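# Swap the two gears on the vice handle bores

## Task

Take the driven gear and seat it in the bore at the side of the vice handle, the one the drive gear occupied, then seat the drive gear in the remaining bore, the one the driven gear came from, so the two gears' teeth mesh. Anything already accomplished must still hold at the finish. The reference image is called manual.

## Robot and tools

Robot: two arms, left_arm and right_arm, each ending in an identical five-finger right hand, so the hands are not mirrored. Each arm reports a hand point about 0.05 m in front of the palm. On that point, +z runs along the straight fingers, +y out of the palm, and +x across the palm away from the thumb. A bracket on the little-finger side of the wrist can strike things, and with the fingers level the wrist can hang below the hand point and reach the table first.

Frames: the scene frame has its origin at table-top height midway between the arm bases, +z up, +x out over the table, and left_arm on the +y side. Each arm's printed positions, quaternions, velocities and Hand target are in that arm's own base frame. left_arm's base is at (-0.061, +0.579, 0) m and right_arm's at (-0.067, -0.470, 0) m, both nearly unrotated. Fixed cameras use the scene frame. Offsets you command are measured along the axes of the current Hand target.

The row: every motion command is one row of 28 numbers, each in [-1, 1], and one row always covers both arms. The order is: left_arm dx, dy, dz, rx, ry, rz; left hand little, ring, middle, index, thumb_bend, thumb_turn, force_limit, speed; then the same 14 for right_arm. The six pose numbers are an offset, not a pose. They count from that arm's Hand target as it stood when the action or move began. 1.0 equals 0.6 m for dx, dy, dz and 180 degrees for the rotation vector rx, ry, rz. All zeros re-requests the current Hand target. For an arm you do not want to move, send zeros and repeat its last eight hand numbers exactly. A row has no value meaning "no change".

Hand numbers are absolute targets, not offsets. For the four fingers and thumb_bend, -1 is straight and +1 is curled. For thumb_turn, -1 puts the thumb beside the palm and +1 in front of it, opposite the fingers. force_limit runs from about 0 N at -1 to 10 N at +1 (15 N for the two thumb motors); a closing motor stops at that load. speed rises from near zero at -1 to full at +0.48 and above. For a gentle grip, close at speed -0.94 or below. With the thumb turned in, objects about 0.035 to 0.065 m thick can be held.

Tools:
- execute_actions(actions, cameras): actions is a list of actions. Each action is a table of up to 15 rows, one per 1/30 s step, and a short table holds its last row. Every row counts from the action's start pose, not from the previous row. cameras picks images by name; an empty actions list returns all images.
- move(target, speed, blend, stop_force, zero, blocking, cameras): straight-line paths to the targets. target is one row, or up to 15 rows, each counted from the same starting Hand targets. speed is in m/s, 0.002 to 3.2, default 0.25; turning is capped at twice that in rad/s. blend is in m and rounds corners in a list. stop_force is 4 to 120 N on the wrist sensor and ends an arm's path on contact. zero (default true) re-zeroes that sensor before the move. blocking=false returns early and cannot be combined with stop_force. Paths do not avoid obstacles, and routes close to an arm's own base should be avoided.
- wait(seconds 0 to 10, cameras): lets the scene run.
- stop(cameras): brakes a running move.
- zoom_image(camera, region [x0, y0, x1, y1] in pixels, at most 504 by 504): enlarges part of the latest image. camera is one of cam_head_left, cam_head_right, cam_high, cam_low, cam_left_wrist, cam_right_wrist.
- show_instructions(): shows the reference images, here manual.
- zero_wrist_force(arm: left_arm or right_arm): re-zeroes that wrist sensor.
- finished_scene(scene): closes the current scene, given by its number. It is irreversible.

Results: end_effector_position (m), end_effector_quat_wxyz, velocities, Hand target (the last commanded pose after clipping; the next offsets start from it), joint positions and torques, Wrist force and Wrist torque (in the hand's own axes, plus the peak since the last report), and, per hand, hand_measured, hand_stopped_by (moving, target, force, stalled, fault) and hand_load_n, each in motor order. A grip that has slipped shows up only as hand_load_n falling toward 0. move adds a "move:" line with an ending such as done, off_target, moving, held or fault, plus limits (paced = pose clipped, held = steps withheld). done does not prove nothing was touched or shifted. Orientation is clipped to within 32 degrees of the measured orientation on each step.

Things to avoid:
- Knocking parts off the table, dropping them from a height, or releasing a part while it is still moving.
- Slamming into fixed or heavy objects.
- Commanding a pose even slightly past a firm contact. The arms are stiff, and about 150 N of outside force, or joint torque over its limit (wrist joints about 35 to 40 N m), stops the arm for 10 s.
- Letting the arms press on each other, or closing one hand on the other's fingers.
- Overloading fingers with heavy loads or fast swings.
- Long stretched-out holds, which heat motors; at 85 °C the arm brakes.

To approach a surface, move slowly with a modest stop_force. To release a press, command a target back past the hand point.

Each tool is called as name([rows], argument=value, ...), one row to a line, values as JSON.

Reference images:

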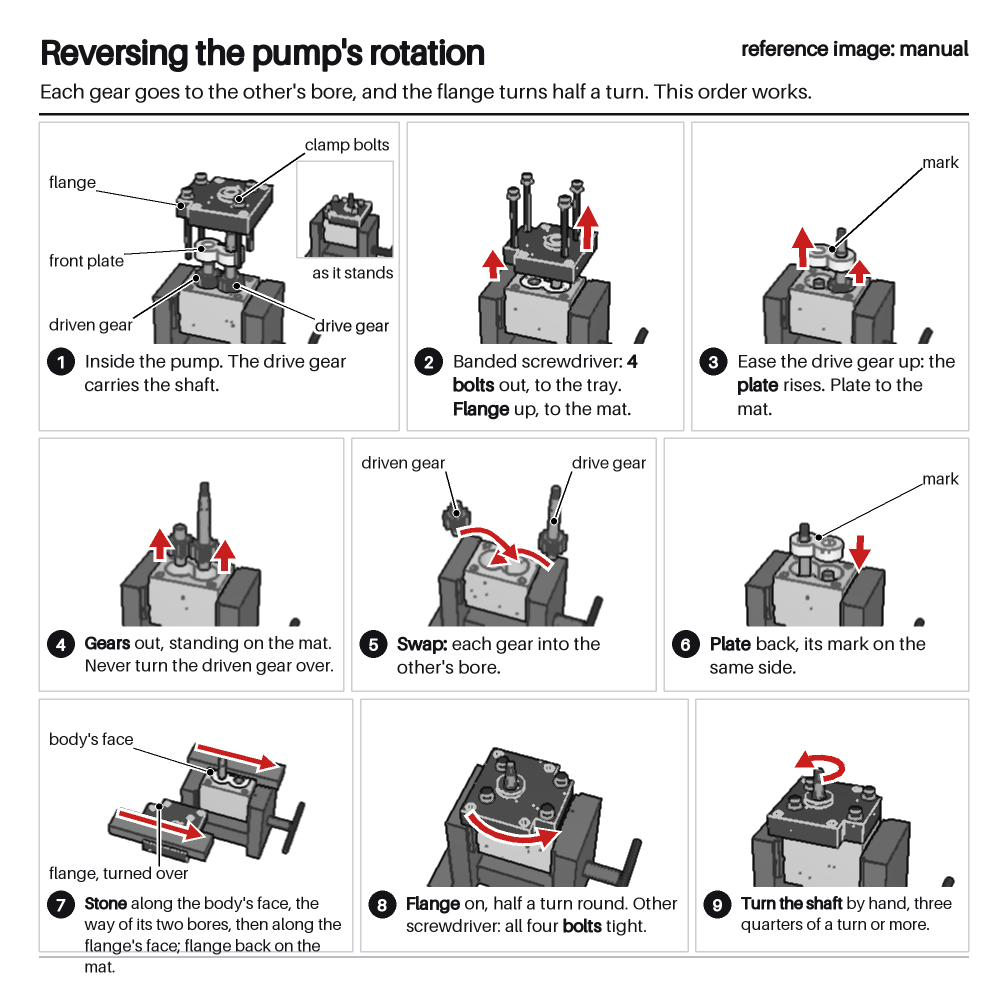

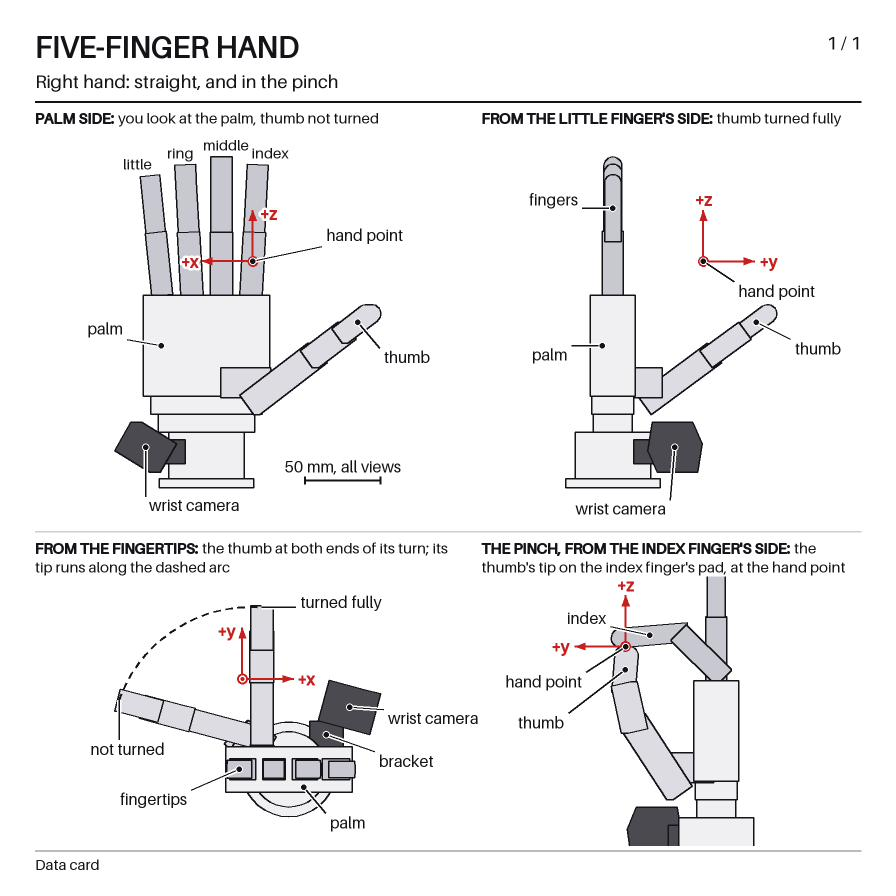

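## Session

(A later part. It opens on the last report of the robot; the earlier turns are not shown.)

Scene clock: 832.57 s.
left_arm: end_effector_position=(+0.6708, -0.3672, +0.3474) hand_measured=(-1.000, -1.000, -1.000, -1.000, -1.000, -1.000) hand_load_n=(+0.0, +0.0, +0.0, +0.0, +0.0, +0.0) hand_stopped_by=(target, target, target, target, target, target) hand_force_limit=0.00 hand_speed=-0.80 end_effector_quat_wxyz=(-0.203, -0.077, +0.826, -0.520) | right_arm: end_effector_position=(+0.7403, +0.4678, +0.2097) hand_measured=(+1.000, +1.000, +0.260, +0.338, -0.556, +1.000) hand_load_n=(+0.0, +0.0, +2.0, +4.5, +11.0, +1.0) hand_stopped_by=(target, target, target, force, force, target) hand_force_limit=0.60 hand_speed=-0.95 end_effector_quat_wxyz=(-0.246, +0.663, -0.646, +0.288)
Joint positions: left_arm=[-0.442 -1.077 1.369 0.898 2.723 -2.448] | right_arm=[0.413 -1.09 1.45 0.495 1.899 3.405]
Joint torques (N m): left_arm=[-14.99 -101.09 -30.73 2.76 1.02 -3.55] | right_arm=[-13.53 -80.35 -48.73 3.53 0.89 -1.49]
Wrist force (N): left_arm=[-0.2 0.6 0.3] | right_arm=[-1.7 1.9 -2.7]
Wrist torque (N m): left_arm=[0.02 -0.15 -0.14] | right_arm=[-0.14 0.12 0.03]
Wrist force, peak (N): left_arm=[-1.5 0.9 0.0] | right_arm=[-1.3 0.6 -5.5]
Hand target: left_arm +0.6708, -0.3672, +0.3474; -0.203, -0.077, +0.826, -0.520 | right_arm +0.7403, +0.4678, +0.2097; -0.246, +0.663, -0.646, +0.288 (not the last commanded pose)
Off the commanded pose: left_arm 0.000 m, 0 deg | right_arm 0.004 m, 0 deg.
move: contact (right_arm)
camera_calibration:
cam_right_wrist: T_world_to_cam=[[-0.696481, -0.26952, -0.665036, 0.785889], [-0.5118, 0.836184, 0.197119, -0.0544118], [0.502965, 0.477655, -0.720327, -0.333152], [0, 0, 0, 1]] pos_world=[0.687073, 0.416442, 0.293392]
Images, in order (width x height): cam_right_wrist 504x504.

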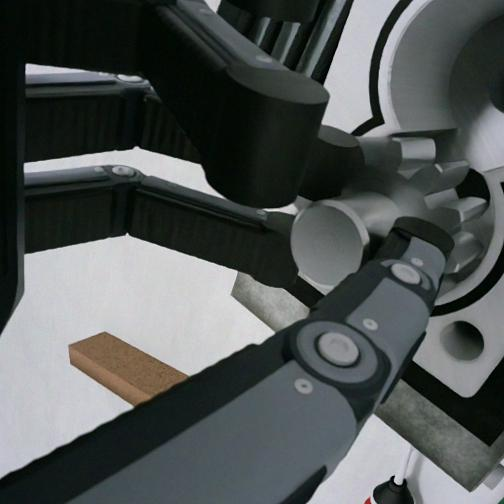

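move(target=[0,0,0,0,0,0,-1,-1,-1,-1,-1,-1,0,-0.8,0.00105,-0.01162,-0.0119,0,0,0,1,1,0.26,0.40,-0.47,1,0.6,-0.95], speed=0.03, cameras=["cam_right_wrist","cam_left_wrist","cam_low"])

zoom_image(camera="cam_low", region=[200, 180, 240, 220])

zoom_image(camera="cam_left_wrist", region=[160, 200, 270, 310])

zoom_image(camera="cam_right_wrist", region=[284, 110, 504, 330])

Scene clock: 847.20 s.
left_arm: end_effector_position=(+0.6708, -0.3672, +0.3474) hand_measured=(-1.000, -1.000, -1.000, -1.000, -1.000, -1.000) hand_load_n=(+0.0, +0.0, +0.0, +0.0, +0.0, +0.0) hand_stopped_by=(target, target, target, target, target, target) hand_force_limit=0.00 hand_speed=-0.80 end_effector_quat_wxyz=(-0.203, -0.077, +0.826, -0.520) | right_arm: end_effector_position=(+0.7403, +0.4678, +0.2196) hand_measured=(+1.000, +1.000, +0.260, +0.338, -0.556, +1.000) hand_load_n=(+0.0, +0.0, +3.0, +5.5, +10.0, +0.0) hand_stopped_by=(target, target, target, force, force, target) hand_force_limit=0.60 hand_speed=-0.95 end_effector_quat_wxyz=(-0.246, +0.663, -0.646, +0.288)
Joint positions: left_arm=[-0.442 -1.077 1.369 0.898 2.723 -2.448] | right_arm=[0.413 -1.096 1.44 0.51 1.899 3.405]
Joint torques (N m): left_arm=[-13.71 -100.93 -31.46 2.75 1.17 -3.59] | right_arm=[-2.51 -83.43 -50.17 3.81 1.94 -0.92]
Wrist force (N): left_arm=[-0.7 0.5 -0.2] | right_arm=[-1.2 2.7 2.2]
Wrist torque (N m): left_arm=[0.04 -0.07 -0.18] | right_arm=[-0.03 0.06 0.03]
Wrist force, peak (N): left_arm=[-1.2 0.7 -0.1] | right_arm=[-1.6 2.3 -3.0]
Hand target: left_arm +0.6708, -0.3672, +0.3474; -0.203, -0.077, +0.826, -0.520 | right_arm +0.7403, +0.4678, +0.2197; -0.246, +0.663, -0.646, +0.288
Off the commanded pose: left_arm 0.000 m, 0 deg | right_arm 0.000 m, 0 deg.
move: done
camera_calibration:
cam_left_wrist: T_world_to_cam=[[-0.557573, 0.470211, -0.684115, 0.784289], [0.814163, 0.470599, -0.340111, -0.253762], [0.16202, -0.746618, -0.645222, -0.0406267], [0, 0, 0, 1]] pos_world=[0.650484, -0.279694, 0.424024]
cam_right_wrist: T_world_to_cam=[[-0.696481, -0.26952, -0.665036, 0.792539], [-0.5118, 0.836184, 0.197119, -0.056383], [0.502965, 0.477655, -0.720327, -0.325948], [0, 0, 0, 1]] pos_world=[0.687073, 0.416442, 0.303392]
Images, in order (width x height): cam_low 504x504, cam_left_wrist 504x504, cam_right_wrist 504x504.

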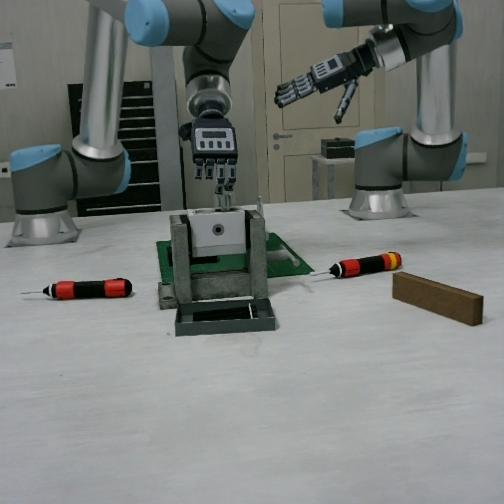

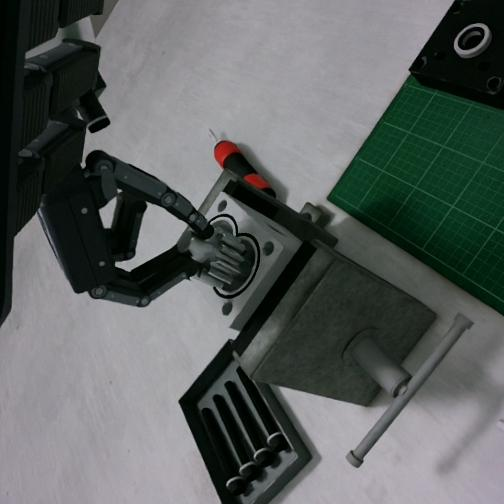

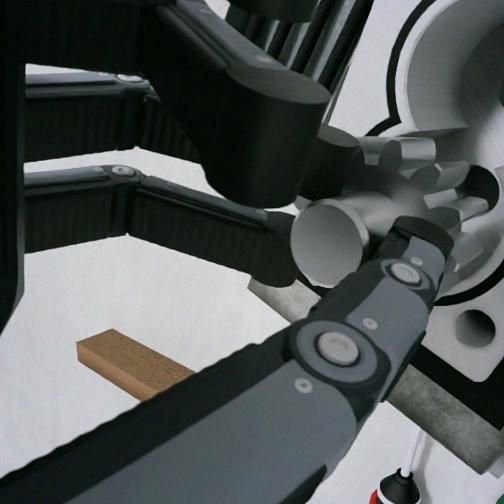

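Scaled by 12.600.

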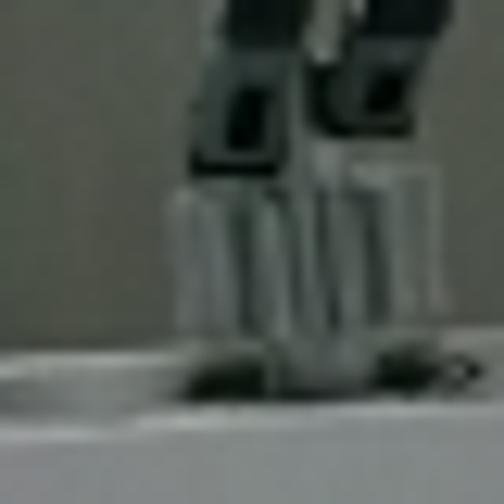

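Scaled by 4.582.

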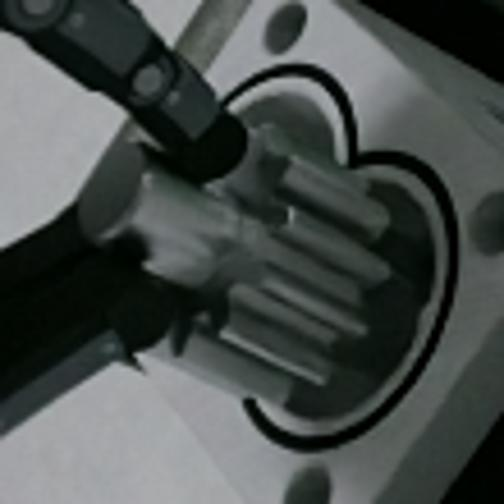

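Scaled by 2.291.

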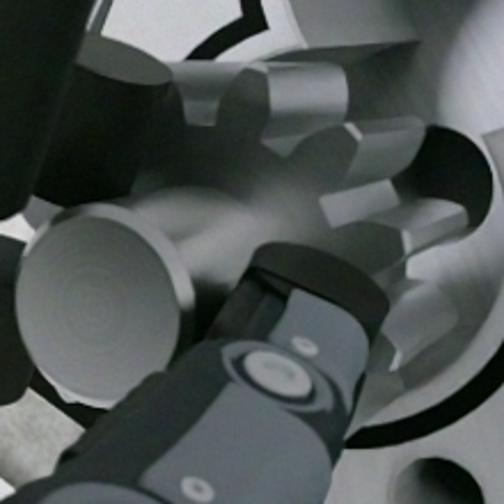

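move([
  [0,0,0,0,0,0,-1,-1,-1,-1,-1,-1,0,-0.8,-0.00033,0.00022,-0.00025,0,0,0,1,1,0.26,0.40,-0.47,1,0.6,-0.95],
  [0,0,0,0,0,0,-1,-1,-1,-1,-1,-1,0,-0.8,-0.00122,0.01013,0.00991,0,0,0,1,1,0.26,0.40,-0.47,1,0.6,-0.95],
], speed=0.02)

move(target=[0,0,0,0,0,0,-1,-1,-1,-1,-1,-1,0,-0.8,-0.00053,0.00581,0.00595,0,0,0,1,1,0.26,0.40,-0.47,1,0.6,-0.95], speed=0.004, stop_force=4, cameras=["cam_right_wrist","cam_left_wrist"])

zoom_image(camera="cam_right_wrist", region=[404, 190, 504, 290])

zoom_image(camera="cam_left_wrist", region=[190, 200, 270, 310])

Scene clock: 874.50 s.
left_arm: end_effector_position=(+0.6708, -0.3672, +0.3474) hand_measured=(-1.000, -1.000, -1.000, -1.000, -1.000, -1.000) hand_load_n=(+0.0, +0.0, +0.0, +0.0, +0.0, +0.0) hand_stopped_by=(target, target, target, target, target, target) hand_force_limit=0.00 hand_speed=-0.80 end_effector_quat_wxyz=(-0.203, -0.077, +0.826, -0.520) | right_arm: end_effector_position=(+0.7401, +0.4680, +0.2112) hand_measured=(+1.000, +1.000, +0.260, +0.338, -0.556, +1.000) hand_load_n=(+0.0, +0.0, +3.0, +5.5, +10.0, +0.0) hand_stopped_by=(target, target, target, force, force, target) hand_force_limit=0.60 hand_speed=-0.95 end_effector_quat_wxyz=(-0.246, +0.663, -0.646, +0.288)
Joint positions: left_arm=[-0.442 -1.077 1.369 0.898 2.723 -2.448] | right_arm=[0.414 -1.091 1.448 0.497 1.899 3.405]
Joint torques (N m): left_arm=[-13.85 -100.08 -31.5 2.68 1.05 -3.51] | right_arm=[11.25 -64.28 -32.6 -0.31 2.61 1.59]
Wrist force (N): left_arm=[-0.6 0.5 0.3] | right_arm=[-1.0 2.8 2.0]
Wrist torque (N m): left_arm=[0.01 -0.09 -0.17] | right_arm=[0.00 0.04 0.04]
Wrist force, peak (N): left_arm=[-1.3 0.6 -0.4] | right_arm=[-1.1 3.1 2.2]
Hand target: left_arm +0.6708, -0.3672, +0.3474; -0.203, -0.077, +0.826, -0.520 | right_arm +0.7401, +0.4680, +0.2112; -0.246, +0.663, -0.646, +0.288
Off the commanded pose: left_arm 0.000 m, 0 deg | right_arm 0.000 m, 0 deg.
move: done

Scene clock: 876.27 s.
left_arm: end_effector_position=(+0.6708, -0.3672, +0.3474) hand_measured=(-1.000, -1.000, -1.000, -1.000, -1.000, -1.000) hand_load_n=(+0.0, +0.0, +0.0, +0.0, +0.0, +0.0) hand_stopped_by=(target, target, target, target, target, target) hand_force_limit=0.00 hand_speed=-0.80 end_effector_quat_wxyz=(-0.203, -0.077, +0.826, -0.520) | right_arm: end_effector_position=(+0.7401, +0.4680, +0.2095) hand_measured=(+1.000, +1.000, +0.260, +0.338, -0.556, +1.000) hand_load_n=(+0.0, +0.0, +3.5, +5.0, +10.0, -1.0) hand_stopped_by=(target, target, target, force, force, target) hand_force_limit=0.60 hand_speed=-0.95 end_effector_quat_wxyz=(-0.246, +0.663, -0.646, +0.288)
Joint positions: left_arm=[-0.442 -1.077 1.369 0.898 2.723 -2.448] | right_arm=[0.414 -1.09 1.45 0.495 1.899 3.405]
Joint torques (N m): left_arm=[-13.62 -98.82 -31.55 3.11 0.75 -3.32] | right_arm=[8.2 -80.37 -47.72 4.13 -0.2 0.67]
Wrist force (N): left_arm=[-0.6 0.9 -0.1] | right_arm=[1.5 -0.2 -0.1]
Wrist torque (N m): left_arm=[0.10 -0.07 -0.16] | right_arm=[-0.10 0.03 -0.02]
Wrist force, peak (N): left_arm=[-1.0 0.9 0.1] | right_arm=[-1.2 2.8 2.4]
Hand target: left_arm +0.6708, -0.3672, +0.3474; -0.203, -0.077, +0.826, -0.520 | right_arm +0.7401, +0.4680, +0.2095; -0.246, +0.663, -0.646, +0.288 (not the last commanded pose)
Off the commanded pose: left_arm 0.000 m, 0 deg | right_arm 0.003 m, 0 deg.
move: contact (right_arm)
camera_calibration:
cam_left_wrist: T_world_to_cam=[[-0.557573, 0.470211, -0.684115, 0.784289], [0.814163, 0.470599, -0.340111, -0.253762], [0.16202, -0.746618, -0.645222, -0.0406267], [0, 0, 0, 1]] pos_world=[0.650484, -0.279694, 0.424024]
cam_right_wrist: T_world_to_cam=[[-0.696481, -0.26952, -0.665036, 0.785697], [-0.5118, 0.836184, 0.197119, -0.0547256], [0.502965, 0.477655, -0.720327, -0.333338], [0, 0, 0, 1]] pos_world=[0.686873, 0.416742, 0.293192]
Images, in order (width x height): cam_left_wrist 504x504, cam_right_wrist 504x504.

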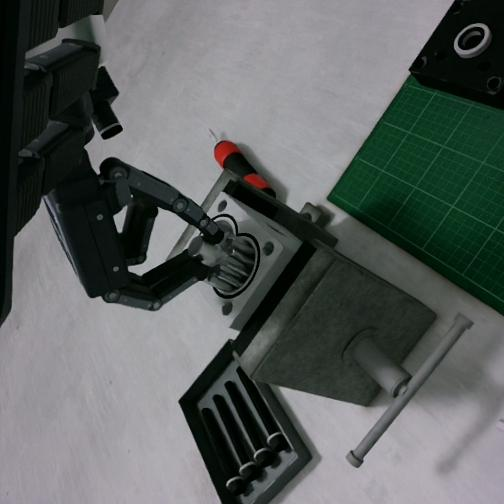

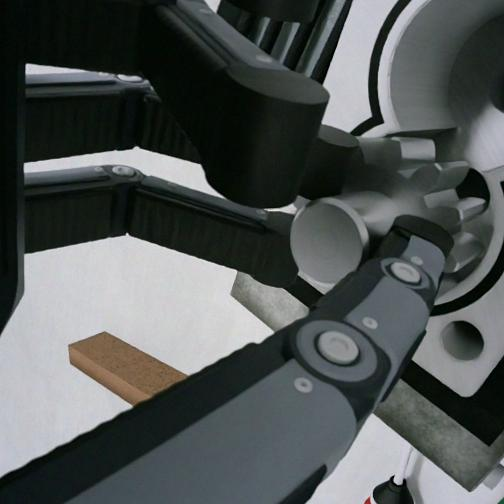

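Scaled by 5.040.

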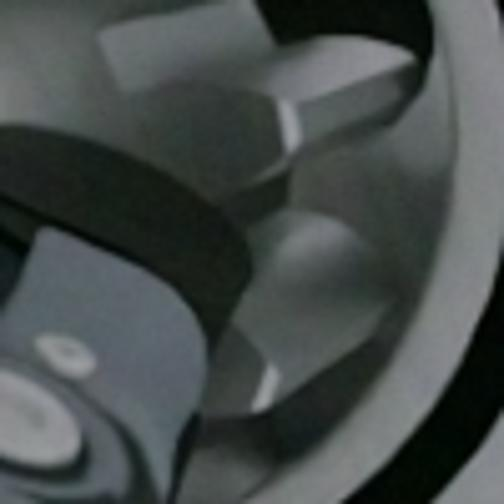

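Scaled by 4.582.

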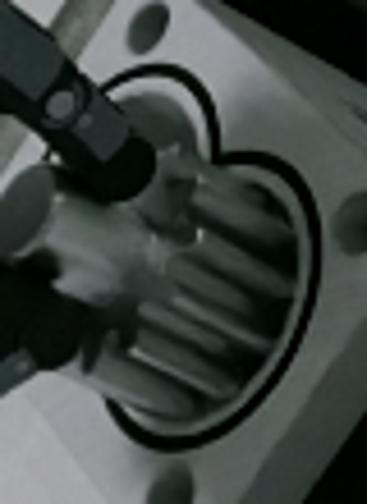

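zoom_image(camera="cam_left_wrist", region=[220, 225, 265, 300])

zoom_image(camera="cam_left_wrist", region=[205, 270, 250, 300])

Scaled by 6.720.

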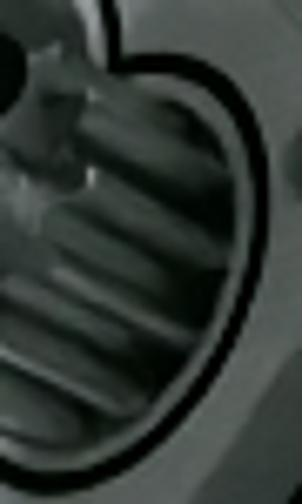

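Scaled by 11.200.

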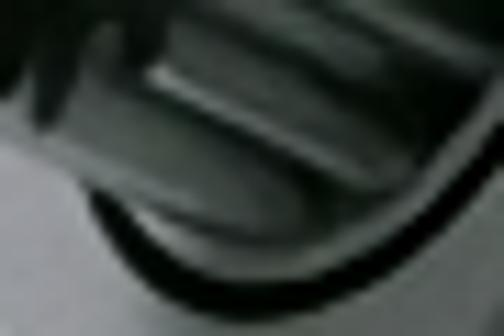

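move([
  [0,0,0,0,0,0,-1,-1,-1,-1,-1,-1,0,-0.8,0.00018,-0.00197,-0.00202,0,0,0,1,1,0.26,0.40,-0.47,1,0.6,-0.95],
  [0,0,0,0,0,0,-1,-1,-1,-1,-1,-1,0,-0.8,0.00134,-0.00132,-0.00255,0,0,0,1,1,0.26,0.40,-0.47,1,0.6,-0.95],
], speed=0.01)

move(target=[0,0,0,0,0,0,-1,-1,-1,-1,-1,-1,0,-0.8,-0.00053,0.00581,0.00595,0,0,0,1,1,0.26,0.40,-0.47,1,0.6,-0.95], speed=0.004, stop_force=4)

Scene clock: 939.17 s.
left_arm: end_effector_position=(+0.6708, -0.3672, +0.3474) hand_measured=(-1.000, -1.000, -1.000, -1.000, -1.000, -1.000) hand_load_n=(+0.0, +0.0, +0.0, +0.0, +0.0, +0.0) hand_stopped_by=(target, target, target, target, target, target) hand_force_limit=0.00 hand_speed=-0.80 end_effector_quat_wxyz=(-0.203, -0.077, +0.826, -0.520) | right_arm: end_effector_position=(+0.7396, +0.4674, +0.2112) hand_measured=(+1.000, +1.000, +0.260, +0.338, -0.556, +1.000) hand_load_n=(+0.0, +0.0, +3.5, +5.5, +10.0, +0.0) hand_stopped_by=(target, target, target, force, force, target) hand_force_limit=0.60 hand_speed=-0.95 end_effector_quat_wxyz=(-0.246, +0.663, -0.646, +0.288)
Joint positions: left_arm=[-0.442 -1.077 1.369 0.898 2.723 -2.448] | right_arm=[0.413 -1.092 1.45 0.497 1.899 3.404]
Joint torques (N m): left_arm=[-14.81 -100.95 -31.19 3 0.89 -3.28] | right_arm=[-19.01 -80.45 -32.81 -0.21 -1.22 -1.27]
Wrist force (N): left_arm=[-1.0 0.7 -0.4] | right_arm=[-1.4 2.8 2.2]
Wrist torque (N m): left_arm=[0.09 -0.01 -0.19] | right_arm=[0.00 0.09 0.02]
Wrist force, peak (N): left_arm=[-1.0 0.7 -0.4] | right_arm=[-1.2 3.0 2.5]
Hand target: left_arm +0.6708, -0.3672, +0.3474; -0.203, -0.077, +0.826, -0.520 | right_arm +0.7396, +0.4673, +0.2112; -0.246, +0.663, -0.646, +0.288
Off the commanded pose: left_arm 0.000 m, 0 deg | right_arm 0.000 m, 0 deg.
move: done

Scene clock: 941.00 s.
left_arm: end_effector_position=(+0.6708, -0.3672, +0.3474) hand_measured=(-1.000, -1.000, -1.000, -1.000, -1.000, -1.000) hand_load_n=(+0.0, +0.0, +0.0, +0.0, +0.0, +0.0) hand_stopped_by=(target, target, target, target, target, target) hand_force_limit=0.00 hand_speed=-0.80 end_effector_quat_wxyz=(-0.203, -0.077, +0.826, -0.520) | right_arm: end_effector_position=(+0.7396, +0.4673, +0.2091) hand_measured=(+1.000, +1.000, +0.260, +0.338, -0.556, +1.000) hand_load_n=(+0.0, +0.0, +3.0, +5.0, +9.5, -1.0) hand_stopped_by=(target, target, target, force, force, target) hand_force_limit=0.60 hand_speed=-0.95 end_effector_quat_wxyz=(-0.246, +0.663, -0.646, +0.288)
Joint positions: left_arm=[-0.442 -1.077 1.369 0.898 2.723 -2.448] | right_arm=[0.413 -1.091 1.452 0.493 1.899 3.404]
Joint torques (N m): left_arm=[-13.73 -100.05 -31.07 2.79 1.02 -3.51] | right_arm=[-7.26 -79.44 -46.63 4.05 -1.09 -1.29]
Wrist force (N): left_arm=[-0.4 0.2 -0.1] | right_arm=[2.1 -1.6 -0.3]
Wrist torque (N m): left_arm=[0.00 -0.12 -0.16] | right_arm=[-0.09 0.02 -0.04]
Wrist force, peak (N): left_arm=[-1.2 0.3 0.5] | right_arm=[2.9 -3.3 -1.4]
Hand target: left_arm +0.6708, -0.3672, +0.3474; -0.203, -0.077, +0.826, -0.520 | right_arm +0.7396, +0.4673, +0.2091; -0.246, +0.663, -0.646, +0.288 (not the last commanded pose)
Off the commanded pose: left_arm 0.000 m, 0 deg | right_arm 0.003 m, 0 deg.
move: contact (right_arm)

move([
  [0,0,0,0,0,0,-1,-1,-1,-1,-1,-1,0,-0.8,0.00018,-0.00197,-0.00202,0,0,0,1,1,0.26,0.40,-0.47,1,0.6,-0.95],
  [0,0,0,0,0,0,-1,-1,-1,-1,-1,-1,0,-0.8,0.00151,-0.00239,-0.0015,0,0,0,1,1,0.26,0.40,-0.47,1,0.6,-0.95],
], speed=0.01)

move(target=[0,0,0,0,0,0,-1,-1,-1,-1,-1,-1,0,-0.8,-0.00053,0.00581,0.00595,0,0,0,1,1,0.26,0.40,-0.47,1,0.6,-0.95], speed=0.004, stop_force=4)

Scene clock: 953.07 s.
left_arm: end_effector_position=(+0.6708, -0.3672, +0.3474) hand_measured=(-1.000, -1.000, -1.000, -1.000, -1.000, -1.000) hand_load_n=(+0.0, +0.0, +0.0, +0.0, +0.0, +0.0) hand_stopped_by=(target, target, target, target, target, target) hand_force_limit=0.00 hand_speed=-0.80 end_effector_quat_wxyz=(-0.203, -0.077, +0.826, -0.520) | right_arm: end_effector_position=(+0.7400, +0.4667, +0.2109) hand_measured=(+1.000, +1.000, +0.260, +0.338, -0.556, +1.000) hand_load_n=(+0.0, +0.0, +3.5, +6.0, +10.0, +0.5) hand_stopped_by=(target, target, target, force, force, target) hand_force_limit=0.60 hand_speed=-0.95 end_effector_quat_wxyz=(-0.246, +0.663, -0.646, +0.288)
Joint positions: left_arm=[-0.442 -1.077 1.369 0.898 2.723 -2.448] | right_arm=[0.412 -1.093 1.451 0.495 1.898 3.404]
Joint torques (N m): left_arm=[-14.94 -100.68 -31.83 3.05 0.97 -3.46] | right_arm=[-15.6 -81.83 -31.17 0.75 -1.32 -1.39]
Wrist force (N): left_arm=[-0.9 0.3 0.1] | right_arm=[-1.1 2.6 2.2]
Wrist torque (N m): left_arm=[0.00 -0.03 -0.19] | right_arm=[-0.02 0.05 0.04]
Wrist force, peak (N): left_arm=[-1.0 0.8 -0.4] | right_arm=[-1.2 2.9 2.2]
Hand target: left_arm +0.6708, -0.3672, +0.3474; -0.203, -0.077, +0.826, -0.520 | right_arm +0.7400, +0.4665, +0.2108; -0.246, +0.663, -0.646, +0.288
Off the commanded pose: left_arm 0.000 m, 0 deg | right_arm 0.000 m, 0 deg.
move: done

Scene clock: 954.67 s.
left_arm: end_effector_position=(+0.6708, -0.3672, +0.3474) hand_measured=(-1.000, -1.000, -1.000, -1.000, -1.000, -1.000) hand_load_n=(+0.0, +0.0, +0.0, +0.0, +0.0, +0.0) hand_stopped_by=(target, target, target, target, target, target) hand_force_limit=0.00 hand_speed=-0.80 end_effector_quat_wxyz=(-0.203, -0.077, +0.826, -0.520) | right_arm: end_effector_position=(+0.7400, +0.4665, +0.2097) hand_measured=(+1.000, +1.000, +0.260, +0.338, -0.556, +1.000) hand_load_n=(+0.0, +0.0, +2.0, +4.0, +11.0, +0.5) hand_stopped_by=(target, target, target, force, force, target) hand_force_limit=0.60 hand_speed=-0.95 end_effector_quat_wxyz=(-0.246, +0.663, -0.646, +0.288)
Joint positions: left_arm=[-0.442 -1.077 1.369 0.898 2.723 -2.448] | right_arm=[0.412 -1.092 1.452 0.494 1.898 3.403]
Joint torques (N m): left_arm=[-14.58 -100.51 -31.28 2.9 0.95 -3.44] | right_arm=[-15.28 -80.18 -48.63 2.25 -0.73 -1.52]
Wrist force (N): left_arm=[-0.6 0.3 0.0] | right_arm=[-1.6 2.1 -3.4]
Wrist torque (N m): left_arm=[0.00 -0.09 -0.18] | right_arm=[-0.11 0.13 0.04]
Wrist force, peak (N): left_arm=[-1.0 0.5 -0.4] | right_arm=[-1.7 1.4 -5.0]
Hand target: left_arm +0.6708, -0.3672, +0.3474; -0.203, -0.077, +0.826, -0.520 | right_arm +0.7400, +0.4665, +0.2097; -0.246, +0.663, -0.646, +0.288 (not the last commanded pose)
Off the commanded pose: left_arm 0.000 m, 0 deg | right_arm 0.004 m, 0 deg.
move: contact (right_arm)

move([
  [0,0,0,0,0,0,-1,-1,-1,-1,-1,-1,0,-0.8,0.00016,-0.00174,-0.00179,0,0,0,1,1,0.26,0.40,-0.47,1,0.6,-0.95],
  [0,0,0,0,0,0,-1,-1,-1,-1,-1,-1,0,-0.8,0.00117,-0.00087,-0.00255,0,0,0,1,1,0.26,0.40,-0.47,1,0.6,-0.95],
], speed=0.01)

move(target=[0,0,0,0,0,0,-1,-1,-1,-1,-1,-1,0,-0.8,-0.00053,0.00581,0.00595,0,0,0,1,1,0.26,0.40,-0.47,1,0.6,-0.95], speed=0.004, stop_force=4)

Scene clock: 971.33 s.
left_arm: end_effector_position=(+0.6708, -0.3672, +0.3474) hand_measured=(-1.000, -1.000, -1.000, -1.000, -1.000, -1.000) hand_load_n=(+0.0, +0.0, +0.0, +0.0, +0.0, +0.0) hand_stopped_by=(target, target, target, target, target, target) hand_force_limit=0.00 hand_speed=-0.80 end_effector_quat_wxyz=(-0.203, -0.077, +0.826, -0.520) | right_arm: end_effector_position=(+0.7393, +0.4660, +0.2112) hand_measured=(+1.000, +1.000, +0.260, +0.338, -0.556, +1.000) hand_load_n=(+0.0, +0.0, +3.0, +5.5, +10.0, +0.5) hand_stopped_by=(target, target, target, force, force, target) hand_force_limit=0.60 hand_speed=-0.95 end_effector_quat_wxyz=(-0.246, +0.663, -0.646, +0.288)
Joint positions: left_arm=[-0.442 -1.077 1.369 0.898 2.723 -2.448] | right_arm=[0.412 -1.094 1.453 0.495 1.898 3.403]
Joint torques (N m): left_arm=[-15.22 -100.5 -31.5 3.16 0.71 -3.44] | right_arm=[-16.11 -82.59 -32.69 -0.56 -1.1 -1.67]
Wrist force (N): left_arm=[-0.5 0.0 -0.3] | right_arm=[-1.2 2.7 2.1]
Wrist torque (N m): left_arm=[-0.02 -0.09 -0.17] | right_arm=[-0.01 0.06 0.04]
Wrist force, peak (N): left_arm=[-1.0 1.0 -0.3] | right_arm=[-1.7 2.1 -3.7]
Hand target: left_arm +0.6708, -0.3672, +0.3474; -0.203, -0.077, +0.826, -0.520 | right_arm +0.7393, +0.4659, +0.2112; -0.246, +0.663, -0.646, +0.288
Off the commanded pose: left_arm 0.000 m, 0 deg | right_arm 0.000 m, 0 deg.
move: done

Scene clock: 973.27 s.
left_arm: end_effector_position=(+0.6708, -0.3672, +0.3474) hand_measured=(-1.000, -1.000, -1.000, -1.000, -1.000, -1.000) hand_load_n=(+0.0, +0.0, +0.0, +0.0, +0.0, +0.0) hand_stopped_by=(target, target, target, target, target, target) hand_force_limit=0.00 hand_speed=-0.80 end_effector_quat_wxyz=(-0.203, -0.077, +0.826, -0.520) | right_arm: end_effector_position=(+0.7393, +0.4659, +0.2062) hand_measured=(+1.000, +1.000, +0.260, +0.338, -0.556, +1.000) hand_load_n=(+0.5, +0.0, +3.0, +5.5, +10.0, +0.5) hand_stopped_by=(target, target, target, force, force, target) hand_force_limit=0.60 hand_speed=-0.95 end_effector_quat_wxyz=(-0.246, +0.663, -0.646, +0.288)
Joint positions: left_arm=[-0.442 -1.077 1.369 0.898 2.723 -2.448] | right_arm=[0.412 -1.091 1.458 0.487 1.898 3.403]
Joint torques (N m): left_arm=[-14.41 -102.25 -31.03 2.78 1.05 -3.69] | right_arm=[-14.58 -64.04 -30.44 -0.16 -1.12 -1.42]
Wrist force (N): left_arm=[-0.8 0.5 0.2] | right_arm=[-1.3 1.8 2.3]
Wrist torque (N m): left_arm=[0.02 -0.06 -0.18] | right_arm=[-0.01 0.05 0.05]
Wrist force, peak (N): left_arm=[-1.0 0.8 -0.6] | right_arm=[-1.2 2.9 2.5]
Hand target: left_arm +0.6708, -0.3672, +0.3474; -0.203, -0.077, +0.826, -0.520 | right_arm +0.7393, +0.4659, +0.2062; -0.246, +0.663, -0.646, +0.288
Off the commanded pose: left_arm 0.000 m, 0 deg | right_arm 0.000 m, 0 deg.
move: done

move(target=[0,0,0,0,0,0,-1,-1,-1,-1,-1,-1,0,-0.8,-0.00147,0.01626,0.01666,0,0,0,1,1,0.26,0.40,-0.47,1,0.6,-0.95], speed=0.008, stop_force=4, cameras=["cam_right_wrist","cam_left_wrist"])

Scene clock: 983.80 s.
left_arm: end_effector_position=(+0.6708, -0.3672, +0.3474) hand_measured=(-1.000, -1.000, -1.000, -1.000, -1.000, -1.000) hand_load_n=(+0.0, +0.0, +0.0, +0.0, +0.0, +0.0) hand_stopped_by=(target, target, target, target, target, target) hand_force_limit=0.00 hand_speed=-0.80 end_effector_quat_wxyz=(-0.203, -0.077, +0.826, -0.520) | right_arm: end_effector_position=(+0.7393, +0.4659, +0.2050) hand_measured=(+1.000, +1.000, +0.260, +0.338, -0.556, +1.000) hand_load_n=(+0.0, +0.0, +3.0, +5.5, +10.0, +1.5) hand_stopped_by=(target, target, target, force, force, target) hand_force_limit=0.60 hand_speed=-0.95 end_effector_quat_wxyz=(-0.246, +0.663, -0.646, +0.288)
Joint positions: left_arm=[-0.442 -1.077 1.369 0.898 2.723 -2.448] | right_arm=[0.412 -1.091 1.459 0.485 1.898 3.403]
Joint torques (N m): left_arm=[-13.49 -99.76 -32.31 2.99 1.02 -3.45] | right_arm=[-15.12 -83.7 -48.78 4.65 -1.15 -1.28]
Wrist force (N): left_arm=[-0.9 0.4 0.0] | right_arm=[-1.7 2.2 3.0]
Wrist torque (N m): left_arm=[0.02 -0.04 -0.18] | right_arm=[-0.02 0.04 0.09]
Wrist force, peak (N): left_arm=[-1.3 0.4 0.4] | right_arm=[-2.0 2.6 3.2]
Hand target: left_arm +0.6708, -0.3672, +0.3474; -0.203, -0.077, +0.826, -0.520 | right_arm +0.7393, +0.4659, +0.2050; -0.246, +0.663, -0.646, +0.288 (not the last commanded pose)
Off the commanded pose: left_arm 0.000 m, 0 deg | right_arm 0.013 m, 0 deg.
move: contact (right_arm)
camera_calibration:
cam_left_wrist: T_world_to_cam=[[-0.557573, 0.470211, -0.684115, 0.784289], [0.814163, 0.470599, -0.340111, -0.253762], [0.16202, -0.746618, -0.645222, -0.0406267], [0, 0, 0, 1]] pos_world=[0.650484, -0.279694, 0.424024]
cam_right_wrist: T_world_to_cam=[[-0.696414, -0.269454, -0.665133, 0.781603], [-0.511784, 0.8362, 0.197098, -0.0525231], [0.503076, 0.477666, -0.720243, -0.335207], [0, 0, 0, 1]] pos_world=[0.686073, 0.414642, 0.288792]
Images, in order (width x height): cam_left_wrist 504x504, cam_right_wrist 504x504.

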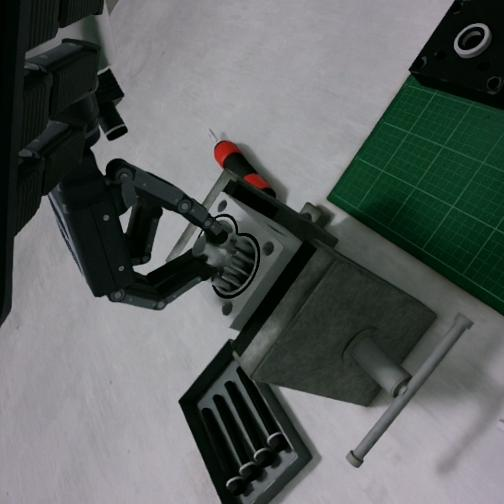

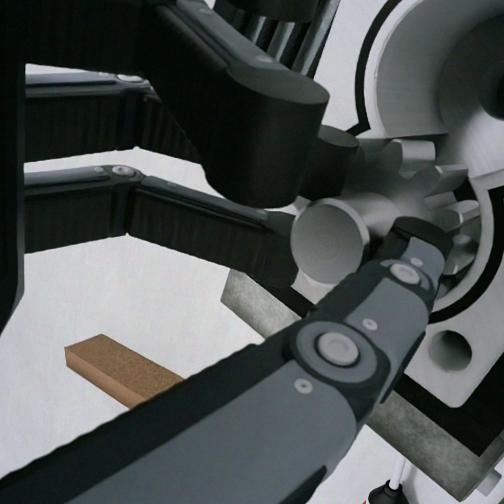

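move(target=[0,0,0,0,0,0,-1,-1,-1,-1,-1,-1,0,-0.8,-0.00053,0.00581,0.00595,0,0,0,1,1,0.26,0.40,-0.47,1,0.6,-0.95], speed=0.006, stop_force=6)

Scene clock: 991.27 s.
left_arm: end_effector_position=(+0.6708, -0.3672, +0.3474) hand_measured=(-1.000, -1.000, -1.000, -1.000, -1.000, -1.000) hand_load_n=(+0.0, +0.0, +0.0, +0.0, +0.0, +0.0) hand_stopped_by=(target, target, target, target, target, target) hand_force_limit=0.00 hand_speed=-0.80 end_effector_quat_wxyz=(-0.203, -0.077, +0.826, -0.520) | right_arm: end_effector_position=(+0.7394, +0.4659, +0.2044) hand_measured=(+1.000, +1.000, +0.260, +0.338, -0.556, +1.000) hand_load_n=(+0.0, +0.0, +3.0, +6.0, +9.5, +1.5) hand_stopped_by=(target, target, target, force, force, target) hand_force_limit=0.60 hand_speed=-0.95 end_effector_quat_wxyz=(-0.246, +0.663, -0.646, +0.288)
Joint positions: left_arm=[-0.442 -1.077 1.369 0.898 2.723 -2.448] | right_arm=[0.412 -1.09 1.46 0.484 1.898 3.403]
Joint torques (N m): left_arm=[-15.16 -100.44 -31.2 3.27 1.14 -3.49] | right_arm=[-16 -82.13 -47.77 4.65 -1.09 -1.36]
Wrist force (N): left_arm=[-0.5 0.5 -0.6] | right_arm=[-1.8 0.9 1.7]
Wrist torque (N m): left_arm=[0.09 -0.09 -0.16] | right_arm=[-0.06 0.05 0.08]
Wrist force, peak (N): left_arm=[-1.3 0.7 0.3] | right_arm=[-1.8 2.7 3.6]
Hand target: left_arm +0.6708, -0.3672, +0.3474; -0.203, -0.077, +0.826, -0.520 | right_arm +0.7394, +0.4659, +0.2045; -0.246, +0.663, -0.646, +0.288 (not the last commanded pose)
Off the commanded pose: left_arm 0.000 m, 0 deg | right_arm 0.004 m, 0 deg.
move: contact (right_arm)

move([
  [0,0,0,0,0,0,-1,-1,-1,-1,-1,-1,0,-0.8,-0.0004,-0.00167,-0.00076,0,0,0,1,1,0.26,0.40,-0.47,1,0.6,-0.95],
], speed=0.01)

move(target=[0,0,0,0,0,0,-1,-1,-1,-1,-1,-1,0,-0.8,-0.00053,0.00581,0.00595,0,0,0,1,1,0.26,0.40,-0.47,1,0.6,-0.95], speed=0.006, stop_force=5)

Scene clock: 1002.80 s.
left_arm: end_effector_position=(+0.6708, -0.3672, +0.3474) hand_measured=(-1.000, -1.000, -1.000, -1.000, -1.000, -1.000) hand_load_n=(+0.0, +0.0, +0.0, +0.0, +0.0, +0.0) hand_stopped_by=(target, target, target, target, target, target) hand_force_limit=0.00 hand_speed=-0.80 end_effector_quat_wxyz=(-0.203, -0.077, +0.826, -0.520) | right_arm: end_effector_position=(+0.7398, +0.4662, +0.2055) hand_measured=(+1.000, +1.000, +0.260, +0.338, -0.556, +1.000) hand_load_n=(+0.0, +0.0, +2.5, +6.5, +10.0, +0.5) hand_stopped_by=(target, target, target, force, force, target) hand_force_limit=0.60 hand_speed=-0.95 end_effector_quat_wxyz=(-0.246, +0.663, -0.646, +0.288)
Joint positions: left_arm=[-0.442 -1.077 1.369 0.898 2.723 -2.448] | right_arm=[0.412 -1.09 1.457 0.486 1.898 3.403]
Joint torques (N m): left_arm=[-14.16 -99.74 -30.9 3.42 1.05 -3.4] | right_arm=[14 -65.72 -50.16 4.06 1.39 2.15]
Wrist force (N): left_arm=[-0.4 0.6 0.1] | right_arm=[-0.9 3.8 1.9]
Wrist torque (N m): left_arm=[0.04 -0.11 -0.16] | right_arm=[0.00 0.04 0.08]
Wrist force, peak (N): left_arm=[-1.1 0.5 -0.5] | right_arm=[-2.2 3.5 3.8]
Hand target: left_arm +0.6708, -0.3672, +0.3474; -0.203, -0.077, +0.826, -0.520 | right_arm +0.7398, +0.4663, +0.2055; -0.246, +0.663, -0.646, +0.288
Off the commanded pose: left_arm 0.000 m, 0 deg | right_arm 0.000 m, 0 deg.
move: done

Scene clock: 1004.40 s.
left_arm: end_effector_position=(+0.6708, -0.3672, +0.3474) hand_measured=(-1.000, -1.000, -1.000, -1.000, -1.000, -1.000) hand_load_n=(+0.0, +0.0, +0.0, +0.0, +0.0, +0.0) hand_stopped_by=(target, target, target, target, target, target) hand_force_limit=0.00 hand_speed=-0.80 end_effector_quat_wxyz=(-0.203, -0.077, +0.826, -0.520) | right_arm: end_effector_position=(+0.7398, +0.4663, +0.2035) hand_measured=(+1.000, +1.000, +0.260, +0.338, -0.556, +1.000) hand_load_n=(+0.0, +0.0, +2.5, +6.5, +10.0, +1.0) hand_stopped_by=(target, target, target, force, force, target) hand_force_limit=0.60 hand_speed=-0.95 end_effector_quat_wxyz=(-0.246, +0.663, -0.646, +0.288)
Joint positions: left_arm=[-0.442 -1.077 1.369 0.898 2.723 -2.448] | right_arm=[0.412 -1.089 1.459 0.483 1.898 3.403]
Joint torques (N m): left_arm=[-16.61 -99.92 -31.39 3.2 1.08 -3.35] | right_arm=[11.73 -83.02 -49.05 4.38 1.4 1.91]
Wrist force (N): left_arm=[-0.8 0.2 -0.3] | right_arm=[-2.2 1.9 1.7]
Wrist torque (N m): left_arm=[0.01 -0.04 -0.20] | right_arm=[-0.08 0.10 0.06]
Wrist force, peak (N): left_arm=[-1.3 0.2 0.0] | right_arm=[-1.2 3.4 1.9]
Hand target: left_arm +0.6708, -0.3672, +0.3474; -0.203, -0.077, +0.826, -0.520 | right_arm +0.7398, +0.4663, +0.2035; -0.246, +0.663, -0.646, +0.288 (not the last commanded pose)
Off the commanded pose: left_arm 0.000 m, 0 deg | right_arm 0.003 m, 0 deg.
move: contact (right_arm)

move([
  [0,0,0,0,0,0,-1,-1,-1,-1,-1,-1,0,-0.8,-0.00088,-0.00098,-0.00063,0,0,0,1,1,0.26,0.40,-0.47,1,0.6,-0.95],
], speed=0.01)

move(target=[0,0,0,0,0,0,-1,-1,-1,-1,-1,-1,0,-0.8,-0.00053,0.00581,0.00595,0,0,0,1,1,0.26,0.40,-0.47,1,0.6,-0.95], speed=0.006, stop_force=5, cameras=["cam_right_wrist","cam_left_wrist","cam_low"])

zoom_image(camera="cam_left_wrist", region=[160, 200, 270, 310])

zoom_image(camera="cam_low", region=[200, 180, 240, 220])

Scene clock: 1014.70 s.
left_arm: end_effector_position=(+0.6708, -0.3672, +0.3474) hand_measured=(-1.000, -1.000, -1.000, -1.000, -1.000, -1.000) hand_load_n=(+0.0, +0.0, +0.0, +0.0, +0.0, +0.0) hand_stopped_by=(target, target, target, target, target, target) hand_force_limit=0.00 hand_speed=-0.80 end_effector_quat_wxyz=(-0.203, -0.077, +0.826, -0.520) | right_arm: end_effector_position=(+0.7400, +0.4668, +0.2041) hand_measured=(+1.000, +1.000, +0.260, +0.338, -0.556, +1.000) hand_load_n=(+0.0, +0.0, +2.5, +7.0, +10.0, +0.5) hand_stopped_by=(target, target, target, force, force, target) hand_force_limit=0.60 hand_speed=-0.95 end_effector_quat_wxyz=(-0.246, +0.663, -0.646, +0.288)
Joint positions: left_arm=[-0.442 -1.077 1.369 0.898 2.723 -2.448] | right_arm=[0.412 -1.089 1.458 0.484 1.898 3.404]
Joint torques (N m): left_arm=[-14.27 -99.9 -31.65 3.44 1.04 -3.55] | right_arm=[14.67 -65.37 -49.56 3.97 3.16 2.03]
Wrist force (N): left_arm=[-0.7 0.0 -0.3] | right_arm=[-0.7 2.9 1.7]
Wrist torque (N m): left_arm=[-0.01 -0.05 -0.19] | right_arm=[-0.06 0.05 0.05]
Wrist force, peak (N): left_arm=[-1.1 0.9 0.1] | right_arm=[-1.8 3.9 3.6]
Hand target: left_arm +0.6708, -0.3672, +0.3474; -0.203, -0.077, +0.826, -0.520 | right_arm +0.7400, +0.4668, +0.2041; -0.246, +0.663, -0.646, +0.288
Off the commanded pose: left_arm 0.000 m, 0 deg | right_arm 0.000 m, 0 deg.
move: done

Scene clock: 1016.47 s.
left_arm: end_effector_position=(+0.6708, -0.3672, +0.3474) hand_measured=(-1.000, -1.000, -1.000, -1.000, -1.000, -1.000) hand_load_n=(+0.0, +0.0, +0.0, +0.0, +0.0, +0.0) hand_stopped_by=(target, target, target, target, target, target) hand_force_limit=0.00 hand_speed=-0.80 end_effector_quat_wxyz=(-0.203, -0.077, +0.826, -0.520) | right_arm: end_effector_position=(+0.7400, +0.4669, +0.2012) hand_measured=(+1.000, +1.000, +0.260, +0.338, -0.556, +1.000) hand_load_n=(+0.0, +0.0, +2.0, +7.5, +10.0, +1.5) hand_stopped_by=(target, target, target, force, force, target) hand_force_limit=0.60 hand_speed=-0.95 end_effector_quat_wxyz=(-0.246, +0.663, -0.646, +0.288)
Joint positions: left_arm=[-0.442 -1.077 1.369 0.898 2.723 -2.448] | right_arm=[0.412 -1.087 1.46 0.48 1.898 3.404]
Joint torques (N m): left_arm=[-14.54 -100.52 -30.74 3.37 1.03 -3.41] | right_arm=[12.07 -83.53 -49.1 4.56 3.04 2.08]
Wrist force (N): left_arm=[-0.5 0.4 0.0] | right_arm=[-2.7 1.9 1.8]
Wrist torque (N m): left_arm=[0.01 -0.10 -0.16] | right_arm=[-0.06 0.09 0.08]
Wrist force, peak (N): left_arm=[-1.1 0.3 -0.3] | right_arm=[-0.9 3.4 2.0]
Hand target: left_arm +0.6708, -0.3672, +0.3474; -0.203, -0.077, +0.826, -0.520 | right_arm +0.7400, +0.4669, +0.2012; -0.246, +0.663, -0.646, +0.288 (not the last commanded pose)
Off the commanded pose: left_arm 0.000 m, 0 deg | right_arm 0.002 m, 0 deg.
move: contact (right_arm)
camera_calibration:
cam_left_wrist: T_world_to_cam=[[-0.557573, 0.470211, -0.684115, 0.784289], [0.814163, 0.470599, -0.340111, -0.253762], [0.16202, -0.746618, -0.645222, -0.0406267], [0, 0, 0, 1]] pos_world=[0.650484, -0.279694, 0.424024]
cam_right_wrist: T_world_to_cam=[[-0.696065, -0.269327, -0.66555, 0.779568], [-0.511904, 0.836147, 0.197011, -0.0520201], [0.503437, 0.47783, -0.719882, -0.339216], [0, 0, 0, 1]] pos_world=[0.686775, 0.415543, 0.284895]
Images, in order (width x height): cam_low 504x504, cam_left_wrist 504x504, cam_right_wrist 504x504.

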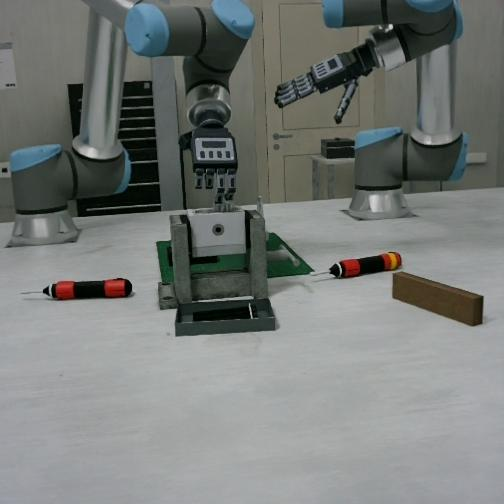

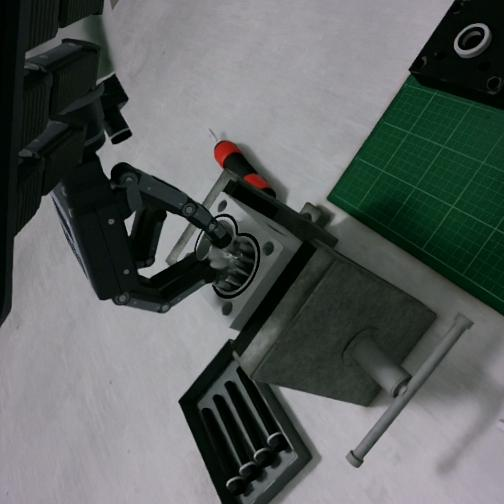

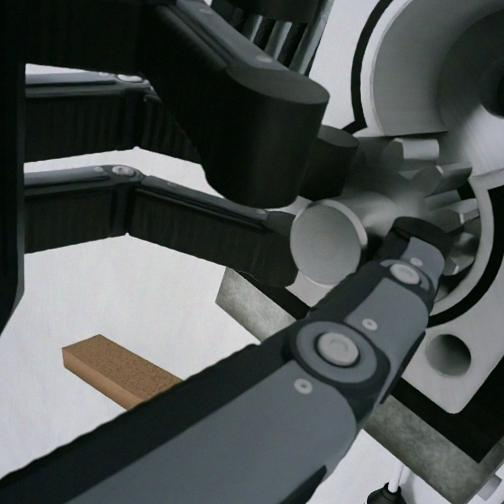

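Scaled by 4.582.

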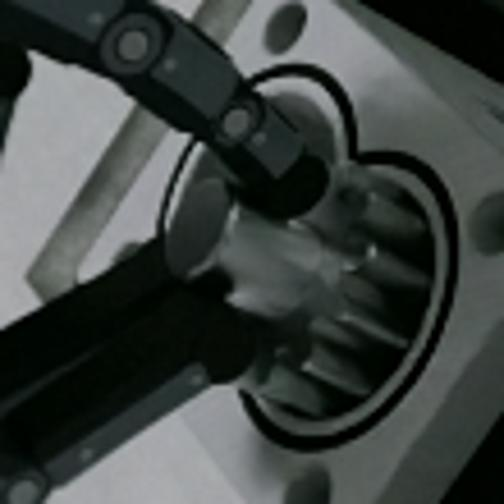

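Scaled by 12.600.

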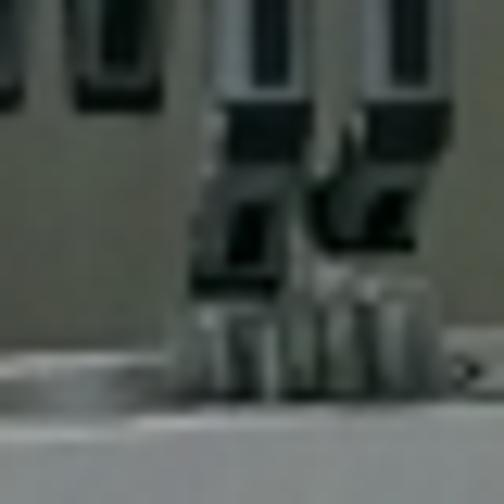

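move([
  [0,0,0,0,0,0,-1,-1,-1,-1,-1,-1,0,-0.8,-0.00088,-0.00074,-0.00086,0,0,0,1,1,0.26,0.40,-0.47,1,0.6,-0.95],
], speed=0.01)

move(target=[0,0,0,0,0,0,-1,-1,-1,-1,-1,-1,0,-0.8,-0.00074,0.00813,0.00833,0,0,0,1,1,0.26,0.40,-0.47,1,0.6,-0.95], speed=0.006, stop_force=5)

Scene clock: 1027.10 s.
left_arm: end_effector_position=(+0.6708, -0.3672, +0.3474) hand_measured=(-1.000, -1.000, -1.000, -1.000, -1.000, -1.000) hand_load_n=(+0.0, +0.0, +0.0, +0.0, +0.0, +0.0) hand_stopped_by=(target, target, target, target, target, target) hand_force_limit=0.00 hand_speed=-0.80 end_effector_quat_wxyz=(-0.203, -0.077, +0.826, -0.520) | right_arm: end_effector_position=(+0.7400, +0.4674, +0.2019) hand_measured=(+1.000, +1.000, +0.260, +0.338, -0.556, +1.000) hand_load_n=(+0.0, +0.0, +2.5, +7.0, +10.0, +0.5) hand_stopped_by=(target, target, target, force, force, target) hand_force_limit=0.60 hand_speed=-0.95 end_effector_quat_wxyz=(-0.246, +0.663, -0.646, +0.288)
Joint positions: left_arm=[-0.442 -1.077 1.369 0.898 2.723 -2.448] | right_arm=[0.413 -1.087 1.459 0.481 1.899 3.404]
Joint torques (N m): left_arm=[-13.64 -100.27 -31.53 3.25 0.88 -3.62] | right_arm=[14.83 -65.07 -49.72 4.27 2.98 2.23]
Wrist force (N): left_arm=[-0.9 0.4 0.3] | right_arm=[-0.7 3.2 2.5]
Wrist torque (N m): left_arm=[0.00 -0.06 -0.18] | right_arm=[-0.03 0.05 0.05]
Wrist force, peak (N): left_arm=[-1.2 0.5 0.3] | right_arm=[-1.8 3.8 4.2]
Hand target: left_arm +0.6708, -0.3672, +0.3474; -0.203, -0.077, +0.826, -0.520 | right_arm +0.7400, +0.4674, +0.2019; -0.246, +0.663, -0.646, +0.288
Off the commanded pose: left_arm 0.000 m, 0 deg | right_arm 0.000 m, 0 deg.
move: done

Scene clock: 1029.27 s.
left_arm: end_effector_position=(+0.6708, -0.3672, +0.3474) hand_measured=(-1.000, -1.000, -1.000, -1.000, -1.000, -1.000) hand_load_n=(+0.0, +0.0, +0.0, -0.5, +0.0, +0.0) hand_stopped_by=(target, target, target, target, target, target) hand_force_limit=0.00 hand_speed=-0.80 end_effector_quat_wxyz=(-0.203, -0.077, +0.826, -0.520) | right_arm: end_effector_position=(+0.7400, +0.4674, +0.1966) hand_measured=(+1.000, +1.000, +0.260, +0.338, -0.556, +1.000) hand_load_n=(+0.0, +0.0, +2.5, +8.5, +9.0, +2.0) hand_stopped_by=(target, target, target, force, force, target) hand_force_limit=0.60 hand_speed=-0.95 end_effector_quat_wxyz=(-0.246, +0.663, -0.646, +0.288)
Joint positions: left_arm=[-0.442 -1.077 1.369 0.898 2.723 -2.448] | right_arm=[0.413 -1.084 1.464 0.473 1.899 3.404]
Joint torques (N m): left_arm=[-13.84 -100.42 -31.19 3.63 1.17 -3.4] | right_arm=[14.31 -84.28 -47.43 5.47 2.5 2.1]
Wrist force (N): left_arm=[-0.6 0.6 -0.2] | right_arm=[-3.8 1.3 3.4]
Wrist torque (N m): left_arm=[0.07 -0.08 -0.17] | right_arm=[0.02 0.07 0.12]
Wrist force, peak (N): left_arm=[-1.3 0.5 0.0] | right_arm=[-4.3 1.3 3.7]
Hand target: left_arm +0.6708, -0.3672, +0.3474; -0.203, -0.077, +0.826, -0.520 | right_arm +0.7400, +0.4674, +0.1966; -0.246, +0.663, -0.646, +0.288 (not the last commanded pose)
Off the commanded pose: left_arm 0.000 m, 0 deg | right_arm 0.002 m, 0 deg.
move: contact (right_arm)

move([
  [0,0,0,0,0,0,-1,-1,-1,-1,-1,-1,0,-0.8,-0.0008,-0.00087,0.00008,0,0,0,1,1,0.26,0.40,-0.47,1,0.6,-0.95],
], speed=0.01)

move(target=[0,0,0,0,0,0,-1,-1,-1,-1,-1,-1,0,-0.8,-0.00074,0.00813,0.00833,0,0,0,1,1,0.26,0.40,-0.47,1,0.6,-0.95], speed=0.006, stop_force=5)

Scene clock: 1038.70 s.
left_arm: end_effector_position=(+0.6708, -0.3672, +0.3474) hand_measured=(-1.000, -1.000, -1.000, -1.000, -1.000, -1.000) hand_load_n=(+0.0, +0.0, +0.0, +0.0, +0.0, -0.5) hand_stopped_by=(target, target, target, target, target, target) hand_force_limit=0.00 hand_speed=-0.80 end_effector_quat_wxyz=(-0.203, -0.077, +0.826, -0.520) | right_arm: end_effector_position=(+0.7404, +0.4679, +0.1969) hand_measured=(+1.000, +1.000, +0.260, +0.336, -0.556, +1.000) hand_load_n=(+0.0, +0.0, +2.5, +7.5, +10.0, +0.0) hand_stopped_by=(target, target, target, force, force, target) hand_force_limit=0.60 hand_speed=-0.95 end_effector_quat_wxyz=(-0.246, +0.663, -0.646, +0.288)
Joint positions: left_arm=[-0.442 -1.077 1.369 0.898 2.723 -2.448] | right_arm=[0.413 -1.083 1.462 0.474 1.899 3.405]
Joint torques (N m): left_arm=[-14.2 -100.02 -31.64 3.55 0.9 -3.27] | right_arm=[13.93 -65.5 -49.54 3.76 2.85 2.11]
Wrist force (N): left_arm=[-1.1 0.6 -0.4] | right_arm=[-0.3 3.7 1.6]
Wrist torque (N m): left_arm=[0.07 0.00 -0.19] | right_arm=[-0.06 0.06 0.05]
Wrist force, peak (N): left_arm=[-1.2 0.4 -0.3] | right_arm=[-3.2 3.7 4.9]
Hand target: left_arm +0.6708, -0.3672, +0.3474; -0.203, -0.077, +0.826, -0.520 | right_arm +0.7404, +0.4679, +0.1969; -0.246, +0.663, -0.646, +0.288
Off the commanded pose: left_arm 0.000 m, 0 deg | right_arm 0.000 m, 0 deg.
move: done

Scene clock: 1040.60 s.
left_arm: end_effector_position=(+0.6708, -0.3672, +0.3474) hand_measured=(-1.000, -1.000, -1.000, -1.000, -1.000, -1.000) hand_load_n=(+0.0, +0.0, +0.0, +0.0, +0.0, +0.0) hand_stopped_by=(target, target, target, target, target, target) hand_force_limit=0.00 hand_speed=-0.80 end_effector_quat_wxyz=(-0.203, -0.077, +0.826, -0.520) | right_arm: end_effector_position=(+0.7404, +0.4679, +0.1899) hand_measured=(+1.000, +1.000, +0.260, +0.336, -0.556, +1.000) hand_load_n=(+0.0, +0.0, +2.0, +7.5, +9.5, +1.0) hand_stopped_by=(target, target, target, force, force, target) hand_force_limit=0.60 hand_speed=-0.95 end_effector_quat_wxyz=(-0.246, +0.663, -0.646, +0.288)
Joint positions: left_arm=[-0.442 -1.077 1.369 0.898 2.723 -2.448] | right_arm=[0.413 -1.078 1.469 0.463 1.899 3.405]
Joint torques (N m): left_arm=[-14.5 -99.09 -31.42 3.44 0.83 -3.46] | right_arm=[10.35 -65.45 -29 0.02 2.62 1.51]
Wrist force (N): left_arm=[-0.6 0.8 -0.5] | right_arm=[-3.0 0.9 0.9]
Wrist torque (N m): left_arm=[0.11 -0.07 -0.16] | right_arm=[-0.11 0.10 0.09]
Wrist force, peak (N): left_arm=[-1.5 0.4 -0.1] | right_arm=[-0.4 3.6 1.4]
Hand target: left_arm +0.6708, -0.3672, +0.3474; -0.203, -0.077, +0.826, -0.520 | right_arm +0.7404, +0.4679, +0.1899; -0.246, +0.663, -0.646, +0.288
Off the commanded pose: left_arm 0.000 m, 0 deg | right_arm 0.000 m, 0 deg.
move: done


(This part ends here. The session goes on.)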